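# Press the magnet-marked post's gauge pin fully in

## Task

Find the single post on the checking fixture that has a yellow magnet on it, drive that post's gauge pin fully home and keep it there for at least one second (it may spring back out afterwards), without disturbing the other three pins or moving the magnet.

## Robot and tools

Robot: two UR20-type arms, left_arm and right_arm, each ending in a Robotiq 2F-85 two-finger gripper with a wrist camera (cam_left_wrist, cam_right_wrist, 896x504). Base positions in the scene frame: left_arm (+0.060, +0.928, 0) m, right_arm (-0.064, -0.817, 0) m, both turned only very slightly about z. Scene frame: origin at table-top height midway between the nominal bases, +z up, +x out over the table, left_arm on +y. Camera image sides do not match arm names.

Frames. Reported hand positions (m), orientations (quat wxyz) and velocities are in each arm's own base frame. Offsets in commands are along the axes of that arm's current Hand target. Gripper axes: fingers point along +z, open and close along y; a block on the wrist juts about 10 cm toward +x. end_effector_position is the point between closed pads; closed fingertips reach about 19 mm past it (6 mm when fully open).

Row layout (execute_actions and move). Every row is one flat list of 18 numbers covering both arms, even when one arm stays still: left dx, dy, dz, rx, ry, rz, left gripper position, force_limit, speed, then the same nine for the right arm. Pose numbers are offsets, not poses: each counts from that arm's Hand target as it stood when the action or move began, in that Hand target's axes. Scale: 1.0 = 0.6 m for dx, dy, dz and 180 degrees for the rotation vector rx, ry, rz; range -1 to 1. Repeating an offset in a new call moves further. Sending six zeros re-requests the current Hand target (useful when the gripper stopped short). Gripper position is absolute: +1 fully open (85 mm), about -0.8 pads touching, -1 closes until blocked. force_limit and speed, both -1 to 1, set grip strength and closing rate (about 20, 85, 150 mm/s at -1, 0, +1); both start at +1. Always resend each gripper's last three numbers to leave it unchanged, since 0 is a real command. For a pin press, closed fingers (position about -0.8 or -1) give a compact tip.

execute_actions(actions, cameras): actions is a list of actions; each action is up to 15 rows, one per 1/30 s step, the last row held to fill 15 steps (0.5 s). All rows of an action count from the same starting Hand target. An empty list returns state plus all images. cameras: list of names, ["all"], or []; an unknown name voids the call.

move(target, speed, blend, stop_force, zero, blocking, cameras): straight-line paths to one row or a list of up to 15 rows, all offsets from the Hand targets at the move's start. speed in m/s (0.002 to 4.2, default 0.25; rotation up to twice that in rad/s), one value or one per target. blend in m rounds corners in a list (0 = stop at each). stop_force in N (6 to 120, shared by both arms) ends an arm's path when its wrist sensor feels that much push against its travel; not reliable while the gripper rotates, and may miss light objects sliding. zero (only with stop_force): true re-zeroes moving arms first. blocking=false returns after about 0.5 s but cannot combine with stop_force. The move line reports done, off_target, moving, held or fault, and limits such as paced or held. Moves last at most 10 s and do not avoid obstacles; avoid paths near an arm's own base.

wait(seconds 0 to 10) lets time pass with commands held, e.g. to keep the pin pressed for its second. stop brakes a running move. zoom_image(camera, region [x0,y0,x1,y1], at most 504x504 px) enlarges part of the latest image of a wrist camera. zero_wrist_force(arm) tares that arm's sensor. read_manual gives licence texts. finished_scene(scene) ends the current scene irreversibly; call nothing after it in the same reply.

Results: hand pose and Hand target per arm, joint positions, velocities and torques, motor temperatures, Wrist force/torque (N, N m, in the gripper's own axes; force from the surface into the arm) plus the peak since last shown, gripper position_measured (counts: 3 open, 230 pads together) and object_status (0 moving, 1 blocked opening, 2 blocked closing, 3 reached). Calibrated camera intrinsics/extrinsics are given for projecting image points.

Cautions: arms are stiff; commanding even slightly past a firm contact can trigger a force fault (about 150 N outside force) or torque fault, freezing the arm 10 s. Press slowly with stop_force, and to release, command the target back beyond the gripper. Commands are smoothed about 0.2 s and orientation changes are clipped to 32 degrees per step. Don't let the arms touch each other, don't knock other pins or the magnet, don't hit fixed objects hard, and never let anything fall off the table. Hot motors (from stretching, pushing or holding) can trigger a long brake stop.

Each tool is called after "Call:" by a JSON object that holds its "name" and its "arguments", one argument or row to a line.

## Session

Call:
{"name": "execute_actions", "arguments": {
  "actions": []
}}

Scene clock: 0.00 s.
left_arm: end_effector_position=(+1.6020, +0.5513, +0.3701) position_measured=3 object_status=3 end_effector_quat_wxyz=(-0.049, +0.940, +0.190, +0.279) | right_arm: end_effector_position=(+0.4481, +0.4679, +0.3319) position_measured=3 object_status=3 end_effector_quat_wxyz=(-0.272, +0.502, +0.649, +0.503)
Joint positions: left_arm=[0.193 -0.686 0.985 -2.439 -1.472 -3.319] | right_arm=[4.007 -1.969 -2.772 1.193 2.076 2.519]
Joint velocities: within noise
Joint torques (N m): no reading
Motor temperatures (°C): left_arm=[24 35 26 39 34 34] | right_arm=[28 36 36 37 34 38]
Wrist force (N): no reading
Wrist torque (N m): no reading
Wrist force, peak (N): no reading
Hand target: left_arm +1.6020, +0.5513, +0.3701; -0.049, +0.940, +0.190, +0.279 | right_arm +0.4481, +0.4679, +0.3319; -0.272, +0.502, +0.649, +0.503
Tool commands: left_gripper/position=+1.0 left_gripper/force_limit=+1.0 left_gripper/speed=+1.0 right_gripper/position=+1.0 right_gripper/force_limit=+1.0 right_gripper/speed=+1.0
camera_calibration:
cam_left_wrist: T_world_to_cam=[[0.359759, -0.933045, -0.000644322, -0.0546982], [-0.905937, -0.349141, -0.239538, 1.75183], [0.223274, 0.0867594, -0.970887, 0.0836019], [0, 0, 0, 1]] pos_world=[1.58806, 0.553346, 0.500761]
cam_right_wrist: T_world_to_cam=[[0.936397, -0.0141338, 0.350658, -0.517198], [0.256442, -0.654562, -0.711187, 0.443258], [0.239579, 0.755877, -0.609305, -0.132345], [0, 0, 0, 1]] pos_world=[0.40234, 0.382866, 0.41596]

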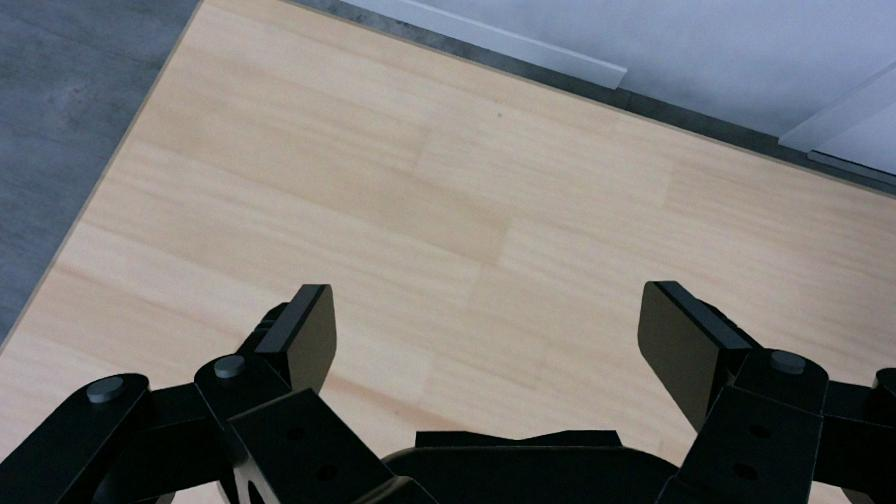

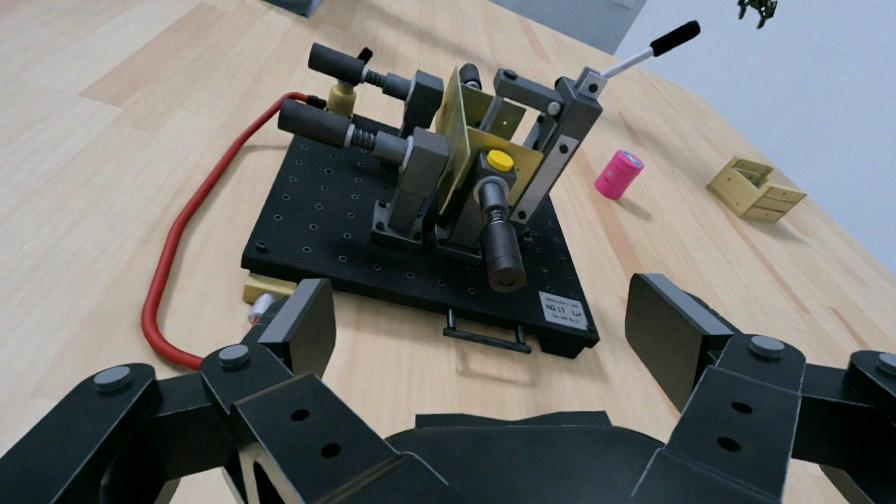

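Call:
{"name": "move", "arguments": {
  "target": [0,0,0,0,0,0,1,1,1,0,0.25,0,0,0,0,-1,0,0],
  "cameras": ["cam_right_wrist"]
}}

Call:
{"name": "zoom_image", "arguments": {
  "camera": "cam_right_wrist",
  "region": [200, 20, 650, 370]
}}

Scene clock: 1.70 s.
left_arm: end_effector_position=(+1.6020, +0.5513, +0.3701) position_measured=3 object_status=3 end_effector_quat_wxyz=(-0.049, +0.940, +0.190, +0.279) | right_arm: end_effector_position=(+0.5869, +0.4664, +0.3888) position_measured=232 object_status=3 end_effector_quat_wxyz=(-0.272, +0.502, +0.649, +0.503)
Joint positions: left_arm=[0.193 -0.686 0.985 -2.439 -1.472 -3.319] | right_arm=[3.792 -1.858 -2.571 0.816 2.272 2.408]
Joint torques (N m): left_arm=[2.02 -271.22 -103.35 -11.9 1.17 -1.16] | right_arm=[-15.02 108.83 58.26 3.39 6.58 -5.74]
Wrist force (N): left_arm=[0.3 -0.1 -0.3] | right_arm=[-1.4 -0.4 -0.2]
Wrist torque (N m): left_arm=[-0.01 -0.05 0.00] | right_arm=[-0.23 0.53 0.02]
Wrist force, peak (N): left_arm=[0.6 -0.5 -0.3] | right_arm=[-1.3 3.0 -0.2]
Hand target: left_arm +1.6020, +0.5513, +0.3701; -0.049, +0.940, +0.190, +0.279 | right_arm +0.5869, +0.4664, +0.3888; -0.272, +0.502, +0.649, +0.503
Off the commanded pose: left_arm 0.000 m, 0 deg | right_arm 0.000 m, 0 deg.
move: done
camera_calibration:
cam_right_wrist: T_world_to_cam=[[0.936407, -0.0141603, 0.35063, -0.666997], [0.256405, -0.65456, -0.711201, 0.447129], [0.239579, 0.755877, -0.609304, -0.129833], [0, 0, 0, 1]] pos_world=[0.54104, 0.381366, 0.47276]
Images, in order (width x height): cam_right_wrist 896x504.

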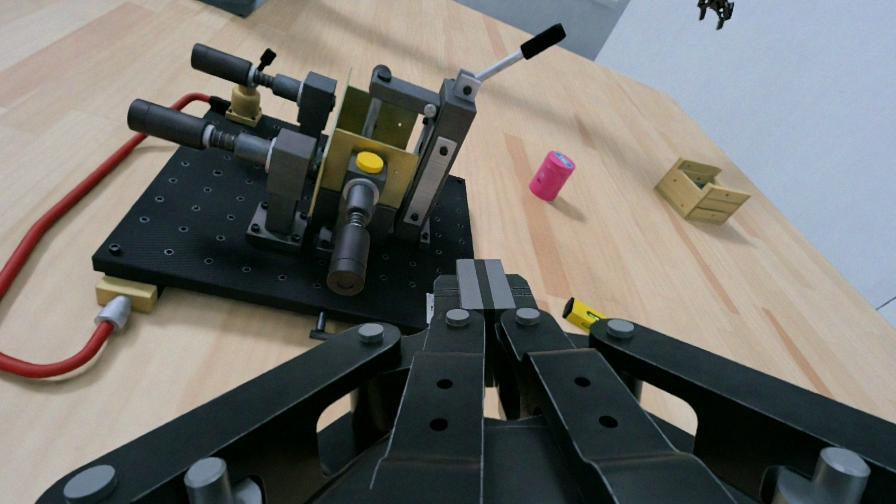

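Scaled by 1.120 from the camera's 896x504 image, which has a finer 1280x720 frame.

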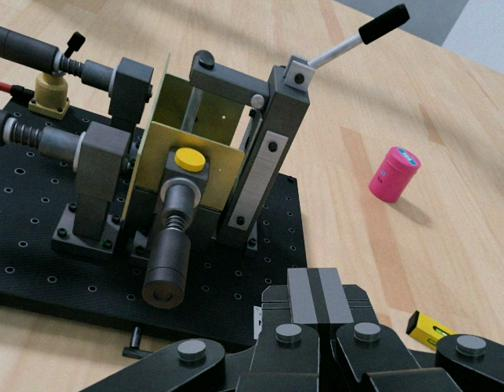

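Call:
{"name": "move", "arguments": {
  "target": [0,0,0,0,0,0,1,1,1,-0.247,-0.182,0.297,0.027,0.121,0.122,-1,0,0],
  "cameras": ["cam_right_wrist"]
}}

Call:
{"name": "zoom_image", "arguments": {
  "camera": "cam_right_wrist",
  "region": [250, 50, 650, 350]
}}

Scene clock: 4.17 s.
left_arm: end_effector_position=(+1.6020, +0.5513, +0.3701) position_measured=3 object_status=3 end_effector_quat_wxyz=(-0.049, +0.940, +0.190, +0.279) | right_arm: end_effector_position=(+0.5711, +0.5340, +0.2435) position_measured=232 object_status=3 end_effector_quat_wxyz=(-0.415, +0.507, +0.569, +0.497)
Joint positions: left_arm=[0.193 -0.686 0.985 -2.439 -1.472 -3.319] | right_arm=[3.832 -2.318 -2.481 1.416 2.405 2.814]
Joint torques (N m): left_arm=[0.63 -273.8 -103.61 -11.68 0.45 -1.2] | right_arm=[-21.85 168.56 -15.24 0.33 -3.11 -7.41]
Wrist force (N): left_arm=[0.1 0.1 -0.1] | right_arm=[-0.6 -0.4 -0.4]
Wrist torque (N m): left_arm=[0.02 -0.02 -0.01] | right_arm=[-0.11 0.19 -0.11]
Wrist force, peak (N): left_arm=[0.5 0.1 -0.1] | right_arm=[-16.2 1.1 9.0]
Hand target: left_arm +1.6020, +0.5513, +0.3701; -0.049, +0.940, +0.190, +0.279 | right_arm +0.5712, +0.5340, +0.2435; -0.415, +0.507, +0.569, +0.497 (not the last commanded pose)
Off the commanded pose: left_arm 0.000 m, 0 deg | right_arm 0.095 m, 13 deg.
move: held (right_arm; a check stopped the path); limits=held
pose unreachable (right arm): on one or more control steps of this call, first in action 0 (counted from 0), this arm could not follow its commanded pose, so it was not sent that pose on those steps. It may still have moved: this result reports where it is.
cause: moving toward the commanded pose would bring two parts of the arm too close to each other (its gripper and another part of the arm, with joints 4 (wrist 1) to 6 (wrist 3) between them, 16 mm apart when it was first held).
camera_calibration:
cam_right_wrist: T_world_to_cam=[[0.993454, -0.00594755, 0.114079, -0.579721], [0.0978909, -0.470406, -0.877004, 0.424673], [0.0588795, 0.88243, -0.466744, -0.26468], [0, 0, 0, 1]] pos_world=[0.549939, 0.429882, 0.315036]
Images, in order (width x height): cam_right_wrist 896x504.

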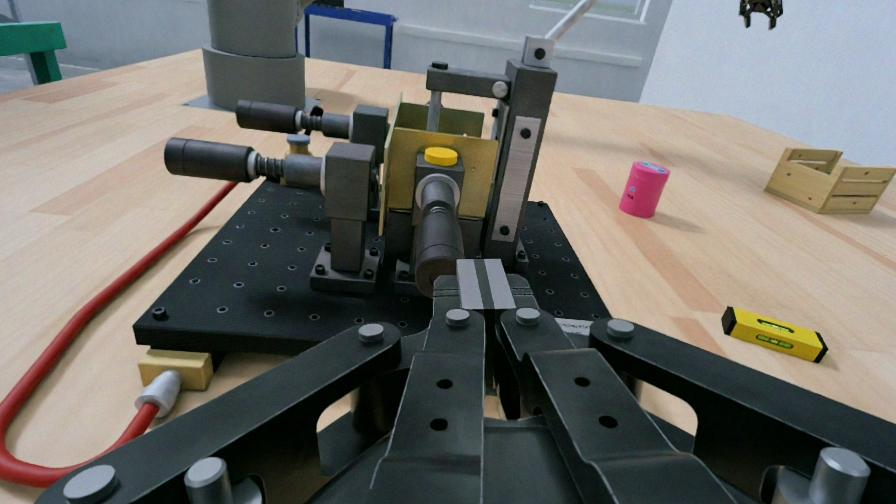

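Scaled by 1.260 from the camera's 896x504 image, which has a finer 1280x720 frame.

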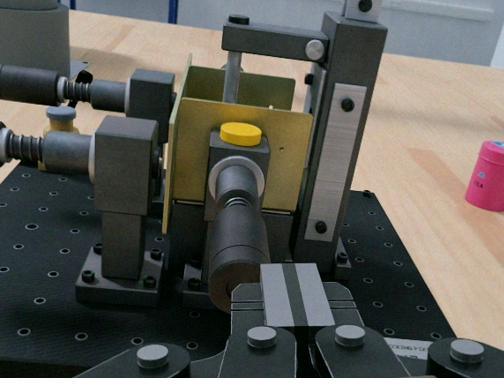

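Call:
{"name": "move", "arguments": {
  "target": [0,0,0,0,0,0,1,1,1,-0.106,-0.032,0.171,0,0,0,-1,0,0],
  "cameras": ["cam_right_wrist"]
}}

Call:
{"name": "zoom_image", "arguments": {
  "camera": "cam_right_wrist",
  "region": [250, 50, 650, 350]
}}

Scene clock: 5.80 s.
left_arm: end_effector_position=(+1.6020, +0.5513, +0.3701) position_measured=3 object_status=3 end_effector_quat_wxyz=(-0.049, +0.940, +0.190, +0.279) | right_arm: end_effector_position=(+0.5644, +0.6248, +0.1623) position_measured=232 object_status=3 end_effector_quat_wxyz=(-0.415, +0.507, +0.569, +0.497)
Joint positions: left_arm=[0.193 -0.686 0.985 -2.439 -1.472 -3.319] | right_arm=[3.955 -2.457 -2.405 1.506 2.285 2.853]
Joint torques (N m): left_arm=[-2.46 -276.89 -102.47 -11.62 1.35 -0.83] | right_arm=[18.12 157.12 8.82 11.79 -4.69 5.15]
Wrist force (N): left_arm=[0.4 -0.1 -0.3] | right_arm=[0.2 -1.3 -0.7]
Wrist torque (N m): left_arm=[-0.01 -0.07 0.00] | right_arm=[-0.33 0.24 -0.39]
Wrist force, peak (N): left_arm=[0.6 -0.2 -0.2] | right_arm=[0.9 0.0 -3.3]
Hand target: left_arm +1.6020, +0.5513, +0.3701; -0.049, +0.940, +0.190, +0.279 | right_arm +0.5644, +0.6249, +0.1621; -0.415, +0.507, +0.569, +0.497
Off the commanded pose: left_arm 0.000 m, 0 deg | right_arm 0.000 m, 0 deg.
move: done
camera_calibration:
cam_right_wrist: T_world_to_cam=[[0.993445, -0.00588857, 0.114159, -0.563307], [0.097984, -0.470485, -0.876951, 0.396807], [0.0588743, 0.882388, -0.466824, -0.382266], [0, 0, 0, 1]] pos_world=[0.543239, 0.520682, 0.233836]
Images, in order (width x height): cam_right_wrist 896x504.

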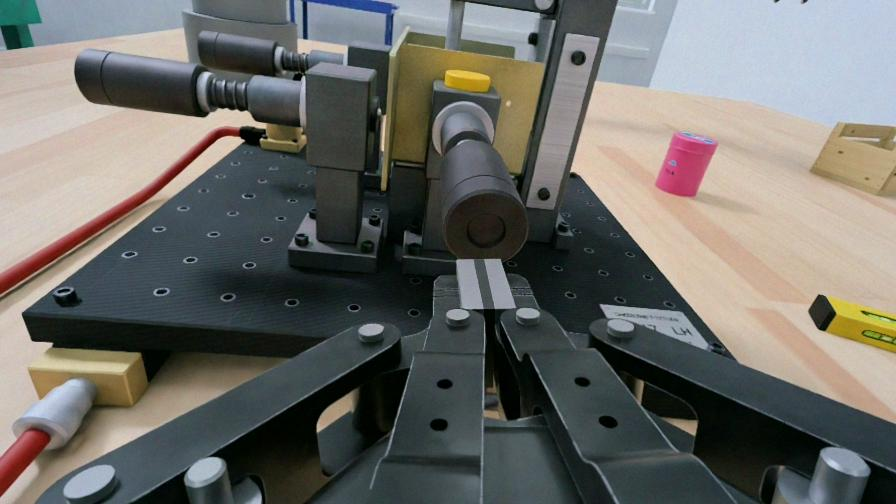

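Scaled by 1.260 from the camera's 896x504 image, which has a finer 1280x720 frame.

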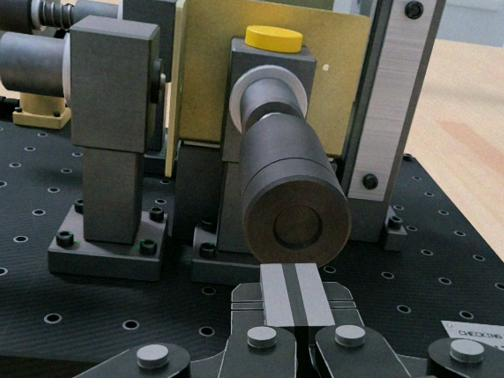

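Call:
{"name": "move", "arguments": {
  "target": [0,0,0,0,0,0,1,1,1,0.0079,0.0078,0.0545,0,0,0,-1,0,0],
  "speed": 0.12
}}

Call:
{"name": "move", "arguments": {
  "target": [0,0,0,0,0,0,1,1,1,0.0125,-0.0013,0.074,0,0,0,-1,0,0],
  "speed": 0.018,
  "stop_force": 45,
  "cameras": ["cam_right_wrist"]
}}

Call:
{"name": "zoom_image", "arguments": {
  "camera": "cam_right_wrist",
  "region": [300, 50, 650, 350]
}}

Scene clock: 7.17 s.
left_arm: end_effector_position=(+1.6020, +0.5513, +0.3701) position_measured=3 object_status=3 end_effector_quat_wxyz=(-0.049, +0.940, +0.190, +0.279) | right_arm: end_effector_position=(+0.5694, +0.6577, +0.1622) position_measured=232 object_status=3 end_effector_quat_wxyz=(-0.415, +0.507, +0.569, +0.497)
Joint positions: left_arm=[0.193 -0.686 0.985 -2.439 -1.472 -3.319] | right_arm=[3.985 -2.453 -2.375 1.478 2.255 2.861]
Joint torques (N m): left_arm=[2.04 -273.45 -104.68 -11.58 1 -1.31] | right_arm=[24.91 188.18 7.81 0.33 -2.73 4.99]
Wrist force (N): left_arm=[0.4 -0.3 -0.4] | right_arm=[0.3 -1.3 -0.4]
Wrist torque (N m): left_arm=[-0.04 -0.07 0.00] | right_arm=[-0.27 0.17 -0.35]
Wrist force, peak (N): left_arm=[0.3 0.5 -0.3] | right_arm=[0.4 -1.6 -1.5]
Hand target: left_arm +1.6020, +0.5513, +0.3701; -0.049, +0.940, +0.190, +0.279 | right_arm +0.5694, +0.6579, +0.1622; -0.415, +0.507, +0.569, +0.497
Off the commanded pose: left_arm 0.000 m, 0 deg | right_arm 0.000 m, 0 deg.
move: done

Scene clock: 9.80 s.
left_arm: end_effector_position=(+1.6020, +0.5513, +0.3701) position_measured=3 object_status=3 end_effector_quat_wxyz=(-0.049, +0.940, +0.190, +0.279) | right_arm: end_effector_position=(+0.5692, +0.6811, +0.1623) position_measured=232 object_status=3 end_effector_quat_wxyz=(-0.415, +0.507, +0.569, +0.497)
Joint positions: left_arm=[0.193 -0.686 0.985 -2.439 -1.472 -3.319] | right_arm=[4.01 -2.451 -2.357 1.462 2.23 2.868]
Joint torques (N m): left_arm=[4.34 -271.99 -101.8 -11.42 1.41 -0.74] | right_arm=[-8.64 159.42 4.39 7.98 3.74 -7.09]
Wrist force (N): left_arm=[0.0 -0.3 0.0] | right_arm=[-6.4 -8.2 -35.7]
Wrist torque (N m): left_arm=[-0.06 -0.01 0.00] | right_arm=[0.11 0.32 -0.37]
Wrist force, peak (N): left_arm=[0.4 -0.2 -0.4] | right_arm=[-19.2 -9.2 -129.4]
Hand target: left_arm +1.6020, +0.5513, +0.3701; -0.049, +0.940, +0.190, +0.279 | right_arm +0.5692, +0.6811, +0.1622; -0.415, +0.507, +0.569, +0.497 (not the last commanded pose)
Off the commanded pose: left_arm 0.000 m, 0 deg | right_arm 0.022 m, 0 deg.
move: contact (right_arm)
camera_calibration:
cam_right_wrist: T_world_to_cam=[[0.993445, -0.00588857, 0.114159, -0.567744], [0.097984, -0.470485, -0.876951, 0.422825], [0.0588743, 0.882388, -0.466824, -0.432228], [0, 0, 0, 1]] pos_world=[0.548039, 0.576982, 0.233836]
Images, in order (width x height): cam_right_wrist 896x504.

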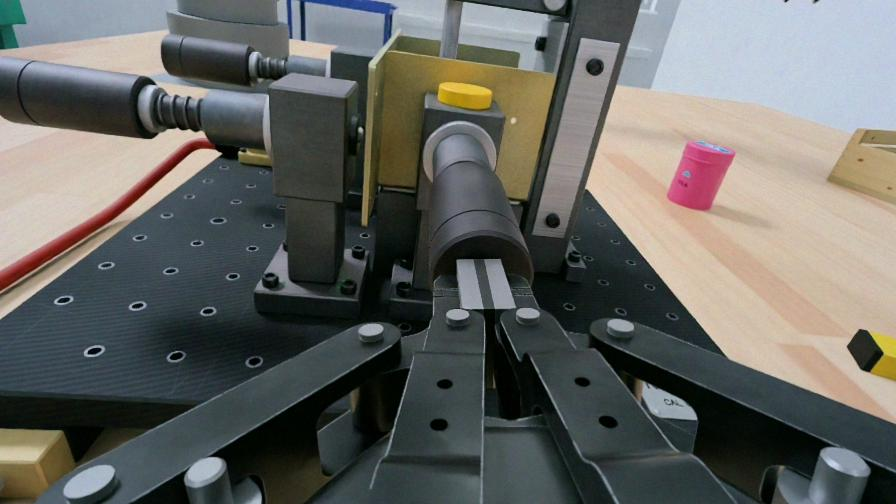

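Scaled by 1.440 from the camera's 896x504 image, which has a finer 1280x720 frame.

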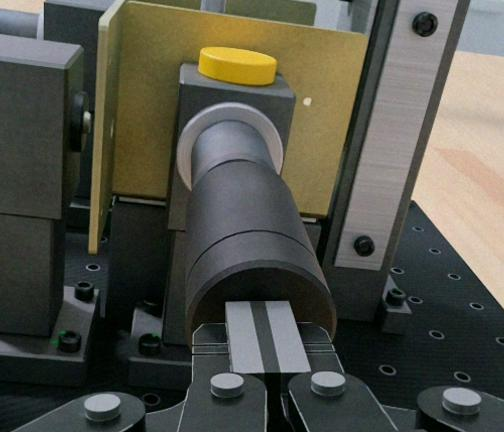

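Call:
{"name": "move", "arguments": {
  "target": [0,0,0,0,0,0,1,1,1,0.0008,0,0.005,0,0,0,-1,0,0],
  "speed": 0.003,
  "stop_force": 25
}}

Call:
{"name": "wait", "arguments": {
  "seconds": 1.3
}}

Scene clock: 10.80 s.
left_arm: end_effector_position=(+1.6020, +0.5513, +0.3701) position_measured=3 object_status=3 end_effector_quat_wxyz=(-0.049, +0.940, +0.190, +0.279) | right_arm: end_effector_position=(+0.5692, +0.6814, +0.1622) position_measured=232 object_status=3 end_effector_quat_wxyz=(-0.415, +0.507, +0.569, +0.497)
Joint positions: left_arm=[0.193 -0.686 0.985 -2.439 -1.472 -3.319] | right_arm=[4.011 -2.451 -2.357 1.462 2.23 2.868]
Joint torques (N m): left_arm=[-1.4 -270.52 -103.88 -11.86 0.39 -1.48] | right_arm=[21.47 166.57 27.6 4.16 2.88 -1.54]
Wrist force (N): left_arm=[0.2 0.0 -0.1] | right_arm=[-11.0 -7.1 -74.6]
Wrist torque (N m): left_arm=[0.01 -0.03 -0.01] | right_arm=[0.08 0.54 -0.36]
Wrist force, peak (N): left_arm=[0.6 -0.3 -0.3] | right_arm=[-11.2 -6.7 -75.2]
Hand target: left_arm +1.6020, +0.5513, +0.3701; -0.049, +0.940, +0.190, +0.279 | right_arm +0.5692, +0.6813, +0.1622; -0.415, +0.507, +0.569, +0.497 (not the last commanded pose)
Off the commanded pose: left_arm 0.000 m, 0 deg | right_arm 0.003 m, 0 deg.
move: contact (right_arm)

Scene clock: 12.10 s.
left_arm: end_effector_position=(+1.6020, +0.5513, +0.3701) position_measured=3 object_status=3 end_effector_quat_wxyz=(-0.049, +0.940, +0.190, +0.279) | right_arm: end_effector_position=(+0.5692, +0.6813, +0.1622) position_measured=232 object_status=3 end_effector_quat_wxyz=(-0.415, +0.507, +0.569, +0.497)
Joint positions: left_arm=[0.193 -0.686 0.985 -2.439 -1.472 -3.319] | right_arm=[4.011 -2.451 -2.357 1.462 2.23 2.868]
Joint torques (N m): left_arm=[0.47 -272.98 -101.89 -10.97 1.09 -0.42] | right_arm=[18.26 162.05 21.93 4.91 4.26 -2.67]
Wrist force (N): left_arm=[0.2 0.1 -0.2] | right_arm=[-10.4 -7.9 -69.0]
Wrist torque (N m): left_arm=[0.02 -0.04 0.00] | right_arm=[0.04 0.57 -0.36]
Wrist force, peak (N): left_arm=[0.3 -0.5 -0.2] | right_arm=[-10.9 -7.1 -74.3]
Hand target: left_arm +1.6020, +0.5513, +0.3701; -0.049, +0.940, +0.190, +0.279 | right_arm +0.5692, +0.6813, +0.1622; -0.415, +0.507, +0.569, +0.497 (not the last commanded pose)
Tool commands: left_gripper/position=+1.0 left_gripper/force_limit=+1.0 left_gripper/speed=+1.0 right_gripper/position=-1.0 right_gripper/force_limit=+0.0 right_gripper/speed=+0.0
Off the commanded pose: left_arm 0.000 m, 0 deg | right_arm 0.003 m, 0 deg.
wait: 1.30 s; at rest by 0.17 s

Solid stop, held. Back off gently to avoid a snapping pin and finish.

Call:
{"name": "move", "arguments": {
  "target": [0,0,0,0,0,0,1,1,1,-0.012,0.001,-0.074,0,0,0,-1,0,0],
  "speed": 0.08
}}

Call:
{"name": "finished_scene", "arguments": {
  "scene": 2
}}

Scene clock: 13.27 s.
left_arm: end_effector_position=(+1.6020, +0.5513, +0.3701) position_measured=3 object_status=3 end_effector_quat_wxyz=(-0.049, +0.940, +0.190, +0.279) | right_arm: end_effector_position=(+0.5694, +0.6365, +0.1624) position_measured=232 object_status=3 end_effector_quat_wxyz=(-0.415, +0.507, +0.569, +0.497)
Joint positions: left_arm=[0.193 -0.686 0.985 -2.439 -1.472 -3.319] | right_arm=[3.962 -2.455 -2.391 1.491 2.278 2.855]
Joint torques (N m): left_arm=[2.99 -275.24 -101.42 -11.98 0.99 -0.92] | right_arm=[-21.66 142.5 -17.38 12.41 7.34 -7.49]
Wrist force (N): left_arm=[0.4 -0.1 -0.2] | right_arm=[0.0 -1.2 -0.5]
Wrist torque (N m): left_arm=[-0.01 -0.07 0.00] | right_arm=[-0.29 0.26 0.04]
Wrist force, peak (N): left_arm=[0.6 -0.1 0.2] | right_arm=[-10.3 -7.7 -69.0]
Hand target: left_arm +1.6020, +0.5513, +0.3701; -0.049, +0.940, +0.190, +0.279 | right_arm +0.5694, +0.6363, +0.1624; -0.415, +0.507, +0.569, +0.497
Off the commanded pose: left_arm 0.000 m, 0 deg | right_arm 0.000 m, 0 deg.
move: done

The scene is finished: the task was done.


## Next scene

The same job, from a new start.

Call:
{"name": "execute_actions", "arguments": {
  "actions": []
}}

Scene clock: 0.00 s.
left_arm: end_effector_position=(+0.3071, -0.4220, +0.1602) position_measured=3 object_status=3 end_effector_quat_wxyz=(+0.066, +0.956, -0.074, +0.275) | right_arm: end_effector_position=(+0.4900, -0.3027, +0.2369) position_measured=3 object_status=3 end_effector_quat_wxyz=(+0.548, -0.467, -0.511, -0.471)
Joint positions: left_arm=[-1.763 -1.739 2.857 -2.766 -1.003 1.555] | right_arm=[2.511 -2.074 -2.06 -2.212 2.389 -0.015]
Joint velocities: within noise
Joint torques (N m): no reading
Motor temperatures (°C): left_arm=[24 35 26 38 34 33] | right_arm=[28 35 35 36 33 38]
Wrist force (N): no reading
Wrist torque (N m): no reading
Wrist force, peak (N): no reading
Hand target: left_arm +0.3071, -0.4220, +0.1602; +0.066, +0.956, -0.074, +0.275 | right_arm +0.4900, -0.3027, +0.2369; +0.548, -0.467, -0.511, -0.471
Tool commands: left_gripper/position=+1.0 left_gripper/force_limit=+1.0 left_gripper/speed=+1.0 right_gripper/position=+1.0 right_gripper/force_limit=+1.0 right_gripper/speed=+1.0
camera_calibration:
cam_left_wrist: T_world_to_cam=[[-0.204299, -0.976285, 0.0716159, -0.353754], [-0.955218, 0.182823, -0.232669, 0.427195], [0.214058, -0.115943, -0.969916, 0.170568], [0, 0, 0, 1]] pos_world=[0.299281, -0.40369, 0.290166]
cam_right_wrist: T_world_to_cam=[[0.98966, 0.130322, -0.059914, -0.419077], [-0.0206188, -0.284112, -0.958569, 0.167032], [-0.141945, 0.949893, -0.278487, 0.549542], [0, 0, 0, 1]] pos_world=[0.496192, -0.419935, 0.288044]

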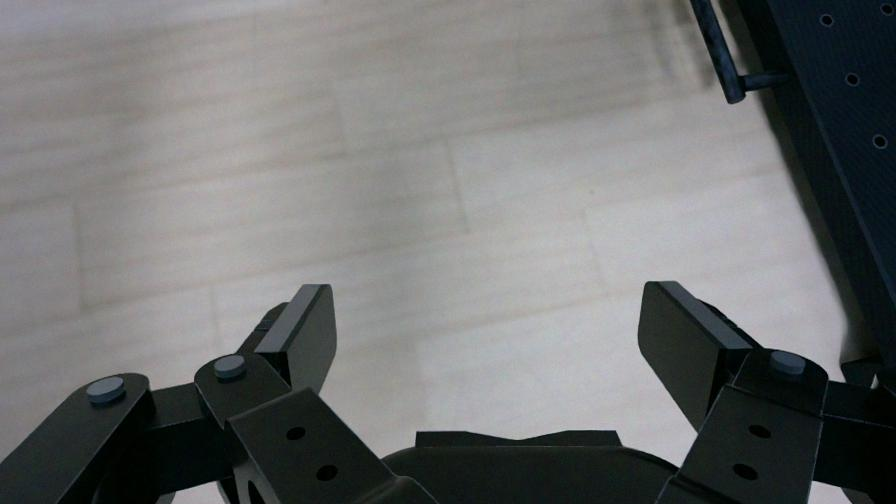

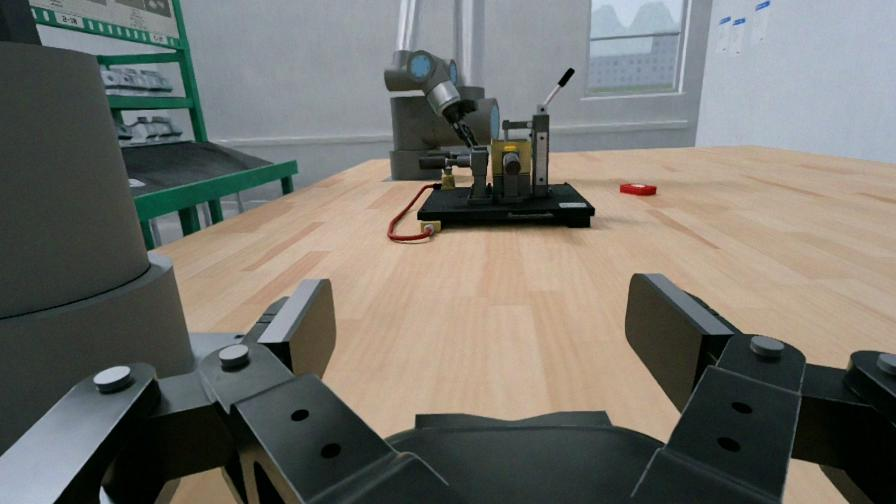

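Call:
{"name": "zoom_image", "arguments": {
  "camera": "cam_right_wrist",
  "region": [380, 80, 620, 250]
}}

Scaled by 2.100 from the camera's 896x504 image, which has a finer 1280x720 frame.

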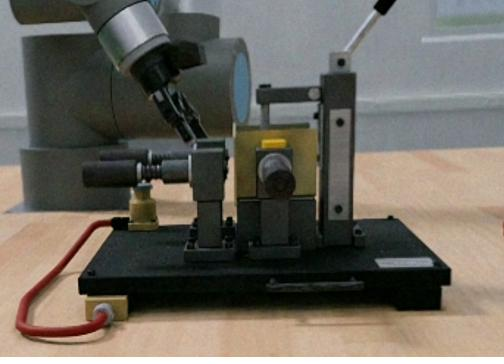

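Call:
{"name": "move", "arguments": {
  "target": [0,0,0,0,0,0,1,1,1,-0.037,0.141,0.957,0,0,0,-1,0,0],
  "speed": 0.4,
  "cameras": ["cam_right_wrist"]
}}

Call:
{"name": "zoom_image", "arguments": {
  "camera": "cam_right_wrist",
  "region": [300, 50, 700, 350]
}}

Scene clock: 4.33 s.
left_arm: end_effector_position=(+0.3071, -0.4220, +0.1602) position_measured=3 object_status=3 end_effector_quat_wxyz=(+0.066, +0.956, -0.074, +0.275) | right_arm: end_effector_position=(+0.5040, +0.2780, +0.2368) position_measured=232 object_status=3 end_effector_quat_wxyz=(+0.547, -0.467, -0.511, -0.470)
Joint positions: left_arm=[-1.763 -1.739 2.857 -2.766 -1.003 1.555] | right_arm=[3.415 -1.843 -2.539 -1.639 3.3 0.288]
Joint torques (N m): left_arm=[2.82 -11.36 -57.49 -10.16 3.2 -0.68] | right_arm=[22.25 70.61 20.2 9.15 6.18 6.56]
Wrist force (N): left_arm=[0.3 0.1 -0.2] | right_arm=[-0.4 -0.1 0.7]
Wrist torque (N m): left_arm=[0.02 -0.04 0.00] | right_arm=[0.01 0.08 -0.34]
Wrist force, peak (N): left_arm=[0.3 0.3 -0.4] | right_arm=[0.8 0.8 5.6]
Hand target: left_arm +0.3071, -0.4220, +0.1602; +0.066, +0.956, -0.074, +0.275 | right_arm +0.5041, +0.2779, +0.2367; +0.548, -0.467, -0.511, -0.471
Off the commanded pose: left_arm 0.000 m, 0 deg | right_arm 0.000 m, 0 deg.
move: done
camera_calibration:
cam_right_wrist: T_world_to_cam=[[0.989733, 0.129799, -0.0598376, -0.508494], [-0.0204252, -0.285913, -0.958038, 0.33246], [-0.141461, 0.949424, -0.280326, 0.000210252], [0, 0, 0, 1]] pos_world=[0.510094, 0.160857, 0.288142]
Images, in order (width x height): cam_right_wrist 896x504.

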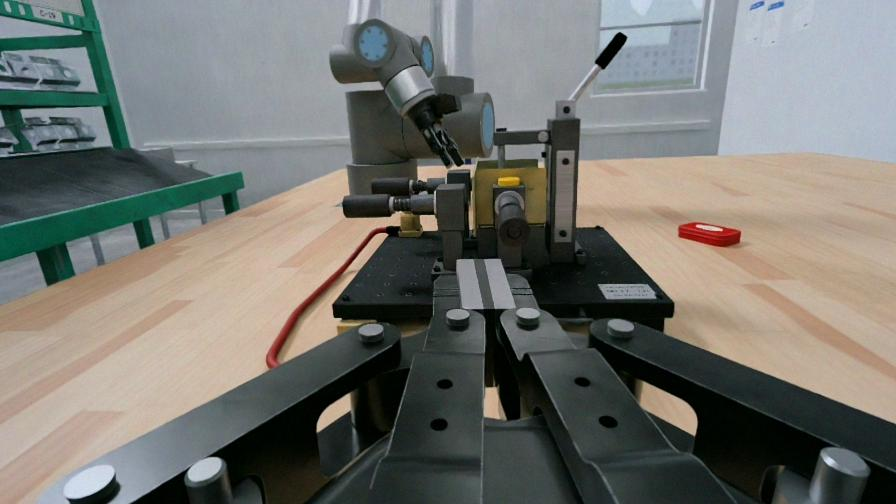

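Scaled by 1.260 from the camera's 896x504 image, which has a finer 1280x720 frame.

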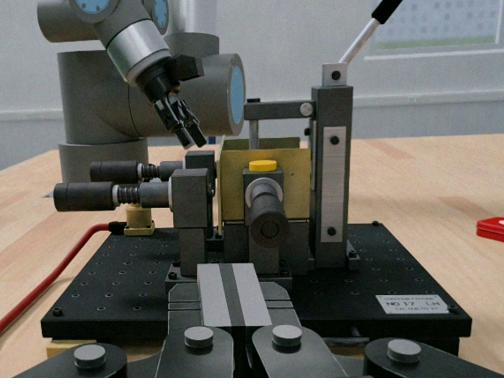

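Call:
{"name": "move", "arguments": {
  "target": [0,0,0,0,0,0,1,1,1,-0.071,0.052,0.327,0,0,0,-1,0,0],
  "cameras": ["cam_right_wrist"]
}}

Call:
{"name": "zoom_image", "arguments": {
  "camera": "cam_right_wrist",
  "region": [300, 50, 700, 350]
}}

Scene clock: 6.30 s.
left_arm: end_effector_position=(+0.3071, -0.4220, +0.1602) position_measured=3 object_status=3 end_effector_quat_wxyz=(+0.066, +0.956, -0.074, +0.275) | right_arm: end_effector_position=(+0.5099, +0.4779, +0.2016) position_measured=232 object_status=3 end_effector_quat_wxyz=(+0.548, -0.467, -0.511, -0.471)
Joint positions: left_arm=[-1.763 -1.739 2.857 -2.766 -1.003 1.555] | right_arm=[3.758 -1.932 -2.483 -1.778 3.639 0.109]
Joint torques (N m): left_arm=[-1.63 -6.1 -55.69 -9.91 2.77 -0.78] | right_arm=[26.01 85.76 48.3 -1.45 4.36 -6.69]
Wrist force (N): left_arm=[-0.1 0.1 0.0] | right_arm=[1.1 -0.5 0.8]
Wrist torque (N m): left_arm=[0.02 0.02 0.00] | right_arm=[-0.09 -0.39 -0.01]
Wrist force, peak (N): left_arm=[0.4 0.1 -0.4] | right_arm=[0.3 0.0 4.2]
Hand target: left_arm +0.3071, -0.4220, +0.1602; +0.066, +0.956, -0.074, +0.275 | right_arm +0.5099, +0.4780, +0.2016; +0.548, -0.467, -0.511, -0.471
Off the commanded pose: left_arm 0.000 m, 0 deg | right_arm 0.000 m, 0 deg.
move: done
camera_calibration:
cam_right_wrist: T_world_to_cam=[[0.98966, 0.130322, -0.059914, -0.542602], [-0.0206188, -0.284112, -0.958569, 0.355354], [-0.141945, 0.949893, -0.278487, -0.198855], [0, 0, 0, 1]] pos_world=[0.516092, 0.360565, 0.252744]
Images, in order (width x height): cam_right_wrist 896x504.

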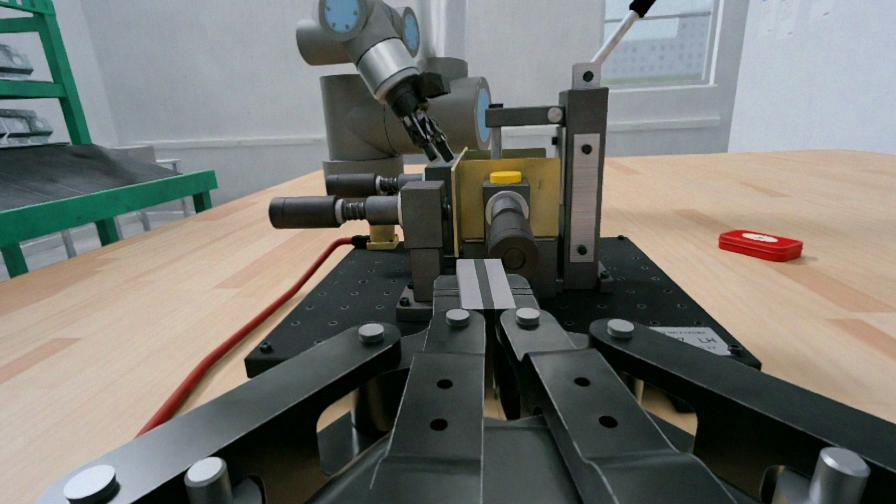

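Scaled by 1.260 from the camera's 896x504 image, which has a finer 1280x720 frame.

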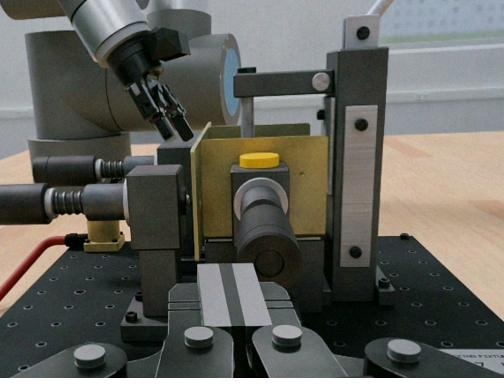

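Call:
{"name": "move", "arguments": {
  "target": [0,0,0,0,0,0,1,1,1,-0.076,0.040,0.160,0,0,0,-1,0,0],
  "speed": 0.15,
  "cameras": ["cam_right_wrist"]
}}

Call:
{"name": "zoom_image", "arguments": {
  "camera": "cam_right_wrist",
  "region": [300, 50, 700, 350]
}}

Scene clock: 7.97 s.
left_arm: end_effector_position=(+0.3071, -0.4220, +0.1602) position_measured=3 object_status=3 end_effector_quat_wxyz=(+0.066, +0.956, -0.074, +0.275) | right_arm: end_effector_position=(+0.5205, +0.5777, +0.1595) position_measured=232 object_status=3 end_effector_quat_wxyz=(+0.548, -0.467, -0.511, -0.471)
Joint positions: left_arm=[-1.763 -1.739 2.857 -2.766 -1.003 1.555] | right_arm=[3.886 -2.03 -2.427 -1.753 3.767 0.089]
Joint torques (N m): left_arm=[-1.86 -16.85 -54.67 -9.44 3.29 -1.12] | right_arm=[23.9 88.59 40.76 9.92 5.46 -7.83]
Wrist force (N): left_arm=[0.2 0.2 -0.1] | right_arm=[0.6 -0.6 0.6]
Wrist torque (N m): left_arm=[0.02 -0.04 0.00] | right_arm=[-0.07 -0.16 0.05]
Wrist force, peak (N): left_arm=[0.0 -0.2 -0.4] | right_arm=[0.1 0.0 2.6]
Hand target: left_arm +0.3071, -0.4220, +0.1602; +0.066, +0.956, -0.074, +0.275 | right_arm +0.5206, +0.5779, +0.1594; +0.548, -0.467, -0.511, -0.471
Off the commanded pose: left_arm 0.000 m, 0 deg | right_arm 0.000 m, 0 deg.
move: done
camera_calibration:
cam_right_wrist: T_world_to_cam=[[0.989659, 0.130318, -0.0599287, -0.568629], [-0.0206342, -0.284113, -0.958569, 0.343608], [-0.141945, 0.949893, -0.278487, -0.30397], [0, 0, 0, 1]] pos_world=[0.526692, 0.460465, 0.210644]
Images, in order (width x height): cam_right_wrist 896x504.

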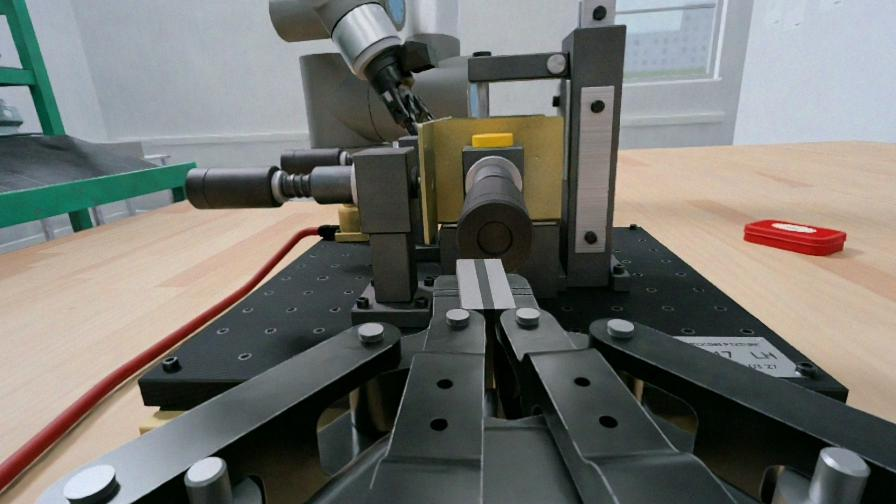

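Scaled by 1.260 from the camera's 896x504 image, which has a finer 1280x720 frame.

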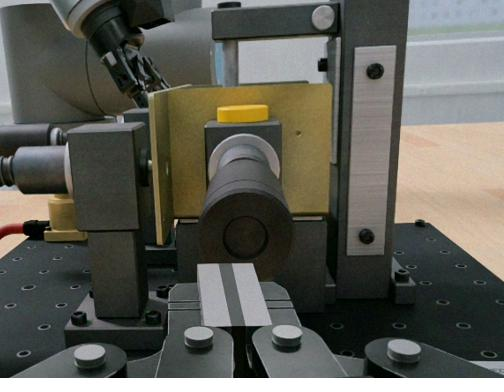

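Call:
{"name": "move", "arguments": {
  "target": [0,0,0,0,0,0,1,1,1,-0.0018,0.011,0.049,0,0,0,-1,0,0],
  "speed": 0.1
}}

Call:
{"name": "move", "arguments": {
  "target": [0,0,0,0,0,0,1,1,1,-0.0047,0.0082,0.1165,0,0,0,-1,0,0],
  "speed": 0.014,
  "stop_force": 45,
  "cameras": ["cam_right_wrist"]
}}

Call:
{"name": "zoom_image", "arguments": {
  "camera": "cam_right_wrist",
  "region": [300, 50, 650, 350]
}}

Scene clock: 9.33 s.
left_arm: end_effector_position=(+0.3071, -0.4220, +0.1602) position_measured=3 object_status=3 end_effector_quat_wxyz=(+0.066, +0.956, -0.074, +0.275) | right_arm: end_effector_position=(+0.5235, +0.6077, +0.1594) position_measured=232 object_status=3 end_effector_quat_wxyz=(+0.548, -0.467, -0.511, -0.471)
Joint positions: left_arm=[-1.763 -1.739 2.857 -2.766 -1.003 1.555] | right_arm=[3.92 -2.038 -2.404 -1.772 3.8 0.086]
Joint torques (N m): left_arm=[-0.15 -14.41 -56.65 -10.27 3.42 -1.04] | right_arm=[22.99 95.42 53.11 1.11 3.72 -6.75]
Wrist force (N): left_arm=[0.1 0.2 -0.2] | right_arm=[0.9 -0.7 0.8]
Wrist torque (N m): left_arm=[0.04 -0.01 0.00] | right_arm=[-0.11 -0.19 0.08]
Wrist force, peak (N): left_arm=[0.2 0.0 -0.4] | right_arm=[1.0 -0.4 1.6]
Hand target: left_arm +0.3071, -0.4220, +0.1602; +0.066, +0.956, -0.074, +0.275 | right_arm +0.5235, +0.6079, +0.1594; +0.548, -0.467, -0.511, -0.471
Off the commanded pose: left_arm 0.000 m, 0 deg | right_arm 0.000 m, 0 deg.
move: done

Scene clock: 13.60 s.
left_arm: end_effector_position=(+0.3071, -0.4220, +0.1602) position_measured=3 object_status=3 end_effector_quat_wxyz=(+0.066, +0.956, -0.074, +0.275) | right_arm: end_effector_position=(+0.5213, +0.6500, +0.1594) position_measured=232 object_status=3 end_effector_quat_wxyz=(+0.548, -0.467, -0.511, -0.471)
Joint positions: left_arm=[-1.763 -1.739 2.857 -2.766 -1.003 1.555] | right_arm=[3.971 -2.047 -2.377 -1.794 3.852 0.08]
Joint torques (N m): left_arm=[1.24 -10.98 -55.32 -9.88 3.35 -1.32] | right_arm=[8.29 146.16 47.47 13.64 -3.37 3.13]
Wrist force (N): left_arm=[0.2 0.1 -0.2] | right_arm=[5.0 -2.8 -46.5]
Wrist torque (N m): left_arm=[0.02 -0.04 0.01] | right_arm=[-0.39 -0.30 0.08]
Wrist force, peak (N): left_arm=[0.5 0.1 -0.3] | right_arm=[28.1 -1.7 -113.3]
Hand target: left_arm +0.3071, -0.4220, +0.1602; +0.066, +0.956, -0.074, +0.275 | right_arm +0.5213, +0.6500, +0.1594; +0.548, -0.467, -0.511, -0.471 (not the last commanded pose)
Off the commanded pose: left_arm 0.000 m, 0 deg | right_arm 0.028 m, 0 deg.
move: contact (right_arm)
camera_calibration:
cam_right_wrist: T_world_to_cam=[[0.989672, 0.130234, -0.0599034, -0.578816], [-0.0206296, -0.28414, -0.958561, 0.36408], [-0.141858, 0.949897, -0.278519, -0.372602], [0, 0, 0, 1]] pos_world=[0.527492, 0.532765, 0.210544]
Images, in order (width x height): cam_right_wrist 896x504.

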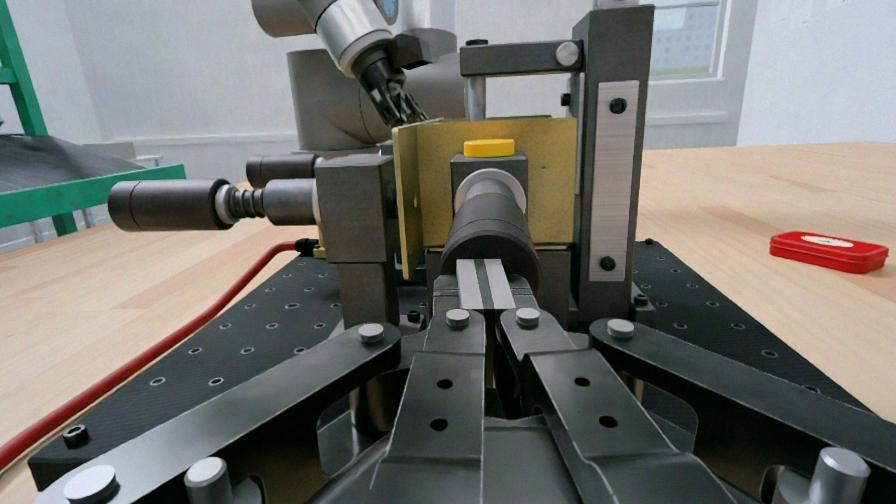

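Scaled by 1.440 from the camera's 896x504 image, which has a finer 1280x720 frame.

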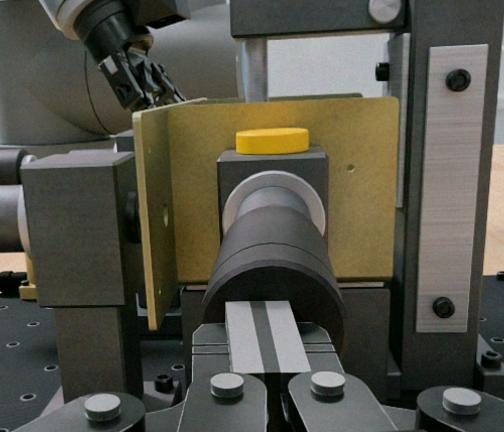

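Bottomed like before. Firm press and hold.

Call:
{"name": "move", "arguments": {
  "target": [0,0,0,0,0,0,1,1,1,-0.0003,0.0005,0.005,0,0,0,-1,0,0],
  "speed": 0.003,
  "stop_force": 25
}}

Call:
{"name": "wait", "arguments": {
  "seconds": 1.3
}}

Call:
{"name": "move", "arguments": {
  "target": [0,0,0,0,0,0,1,1,1,0.0047,-0.008,-0.075,0,0,0,-1,0,0],
  "speed": 0.08
}}

Scene clock: 14.63 s.
left_arm: end_effector_position=(+0.3071, -0.4220, +0.1602) position_measured=3 object_status=3 end_effector_quat_wxyz=(+0.066, +0.956, -0.074, +0.275) | right_arm: end_effector_position=(+0.5213, +0.6502, +0.1594) position_measured=232 object_status=3 end_effector_quat_wxyz=(+0.548, -0.467, -0.511, -0.471)
Joint positions: left_arm=[-1.763 -1.739 2.857 -2.766 -1.003 1.555] | right_arm=[3.971 -2.047 -2.377 -1.794 3.852 0.08]
Joint torques (N m): left_arm=[-2.83 -8.31 -55.01 -9.44 3.76 -1.1] | right_arm=[33.07 133.18 68.82 11.62 -4.06 3]
Wrist force (N): left_arm=[-0.1 -0.2 -0.1] | right_arm=[9.0 -1.3 -81.5]
Wrist torque (N m): left_arm=[-0.04 0.03 0.00] | right_arm=[-0.58 -0.45 0.06]
Wrist force, peak (N): left_arm=[0.3 0.3 0.0] | right_arm=[9.5 -1.0 -83.2]
Hand target: left_arm +0.3071, -0.4220, +0.1602; +0.066, +0.956, -0.074, +0.275 | right_arm +0.5213, +0.6502, +0.1594; +0.548, -0.467, -0.511, -0.471 (not the last commanded pose)
Off the commanded pose: left_arm 0.000 m, 0 deg | right_arm 0.003 m, 0 deg.
move: contact (right_arm)

Scene clock: 15.93 s.
left_arm: end_effector_position=(+0.3071, -0.4220, +0.1602) position_measured=3 object_status=3 end_effector_quat_wxyz=(+0.066, +0.956, -0.074, +0.275) | right_arm: end_effector_position=(+0.5213, +0.6502, +0.1594) position_measured=232 object_status=3 end_effector_quat_wxyz=(+0.548, -0.467, -0.511, -0.471)
Joint positions: left_arm=[-1.763 -1.739 2.857 -2.766 -1.003 1.555] | right_arm=[3.971 -2.047 -2.377 -1.794 3.852 0.08]
Joint torques (N m): left_arm=[0.12 -12.73 -54.76 -10.25 3.32 -1.44] | right_arm=[28.9 134.66 61.64 14.12 -4.46 2.19]
Wrist force (N): left_arm=[0.1 0.1 -0.2] | right_arm=[9.1 -0.3 -75.7]
Wrist torque (N m): left_arm=[0.02 -0.01 0.00] | right_arm=[-0.53 -0.39 0.06]
Wrist force, peak (N): left_arm=[0.0 0.4 -0.3] | right_arm=[9.7 -1.3 -81.4]
Hand target: left_arm +0.3071, -0.4220, +0.1602; +0.066, +0.956, -0.074, +0.275 | right_arm +0.5213, +0.6502, +0.1594; +0.548, -0.467, -0.511, -0.471 (not the last commanded pose)
Tool commands: left_gripper/position=+1.0 left_gripper/force_limit=+1.0 left_gripper/speed=+1.0 right_gripper/position=-1.0 right_gripper/force_limit=+0.0 right_gripper/speed=+0.0
Off the commanded pose: left_arm 0.000 m, 0 deg | right_arm 0.003 m, 0 deg.
wait: 1.30 s; at rest by 0.17 s

Scene clock: 16.93 s.
left_arm: end_effector_position=(+0.3071, -0.4220, +0.1602) position_measured=3 object_status=3 end_effector_quat_wxyz=(+0.066, +0.956, -0.074, +0.275) | right_arm: end_effector_position=(+0.5221, +0.6050, +0.1604) position_measured=232 object_status=3 end_effector_quat_wxyz=(+0.548, -0.467, -0.511, -0.471)
Joint positions: left_arm=[-1.763 -1.739 2.857 -2.766 -1.003 1.555] | right_arm=[3.918 -2.035 -2.408 -1.771 3.799 0.086]
Joint torques (N m): left_arm=[-1.17 -9.31 -54.28 -10.17 3.1 -1.04] | right_arm=[-22.86 140.84 16.75 9.42 -3.81 5.87]
Wrist force (N): left_arm=[0.2 -0.1 0.0] | right_arm=[0.7 -0.6 0.3]
Wrist torque (N m): left_arm=[-0.02 -0.03 0.00] | right_arm=[-0.09 -0.15 -0.34]
Wrist force, peak (N): left_arm=[-0.2 0.3 -0.5] | right_arm=[8.6 -0.7 -75.0]
Hand target: left_arm +0.3071, -0.4220, +0.1602; +0.066, +0.956, -0.074, +0.275 | right_arm +0.5221, +0.6049, +0.1604; +0.548, -0.467, -0.511, -0.471
Off the commanded pose: left_arm 0.000 m, 0 deg | right_arm 0.000 m, 0 deg.
move: done

Call:
{"name": "finished_scene", "arguments": {
  "scene": 3
}}

The scene is finished: the task was done.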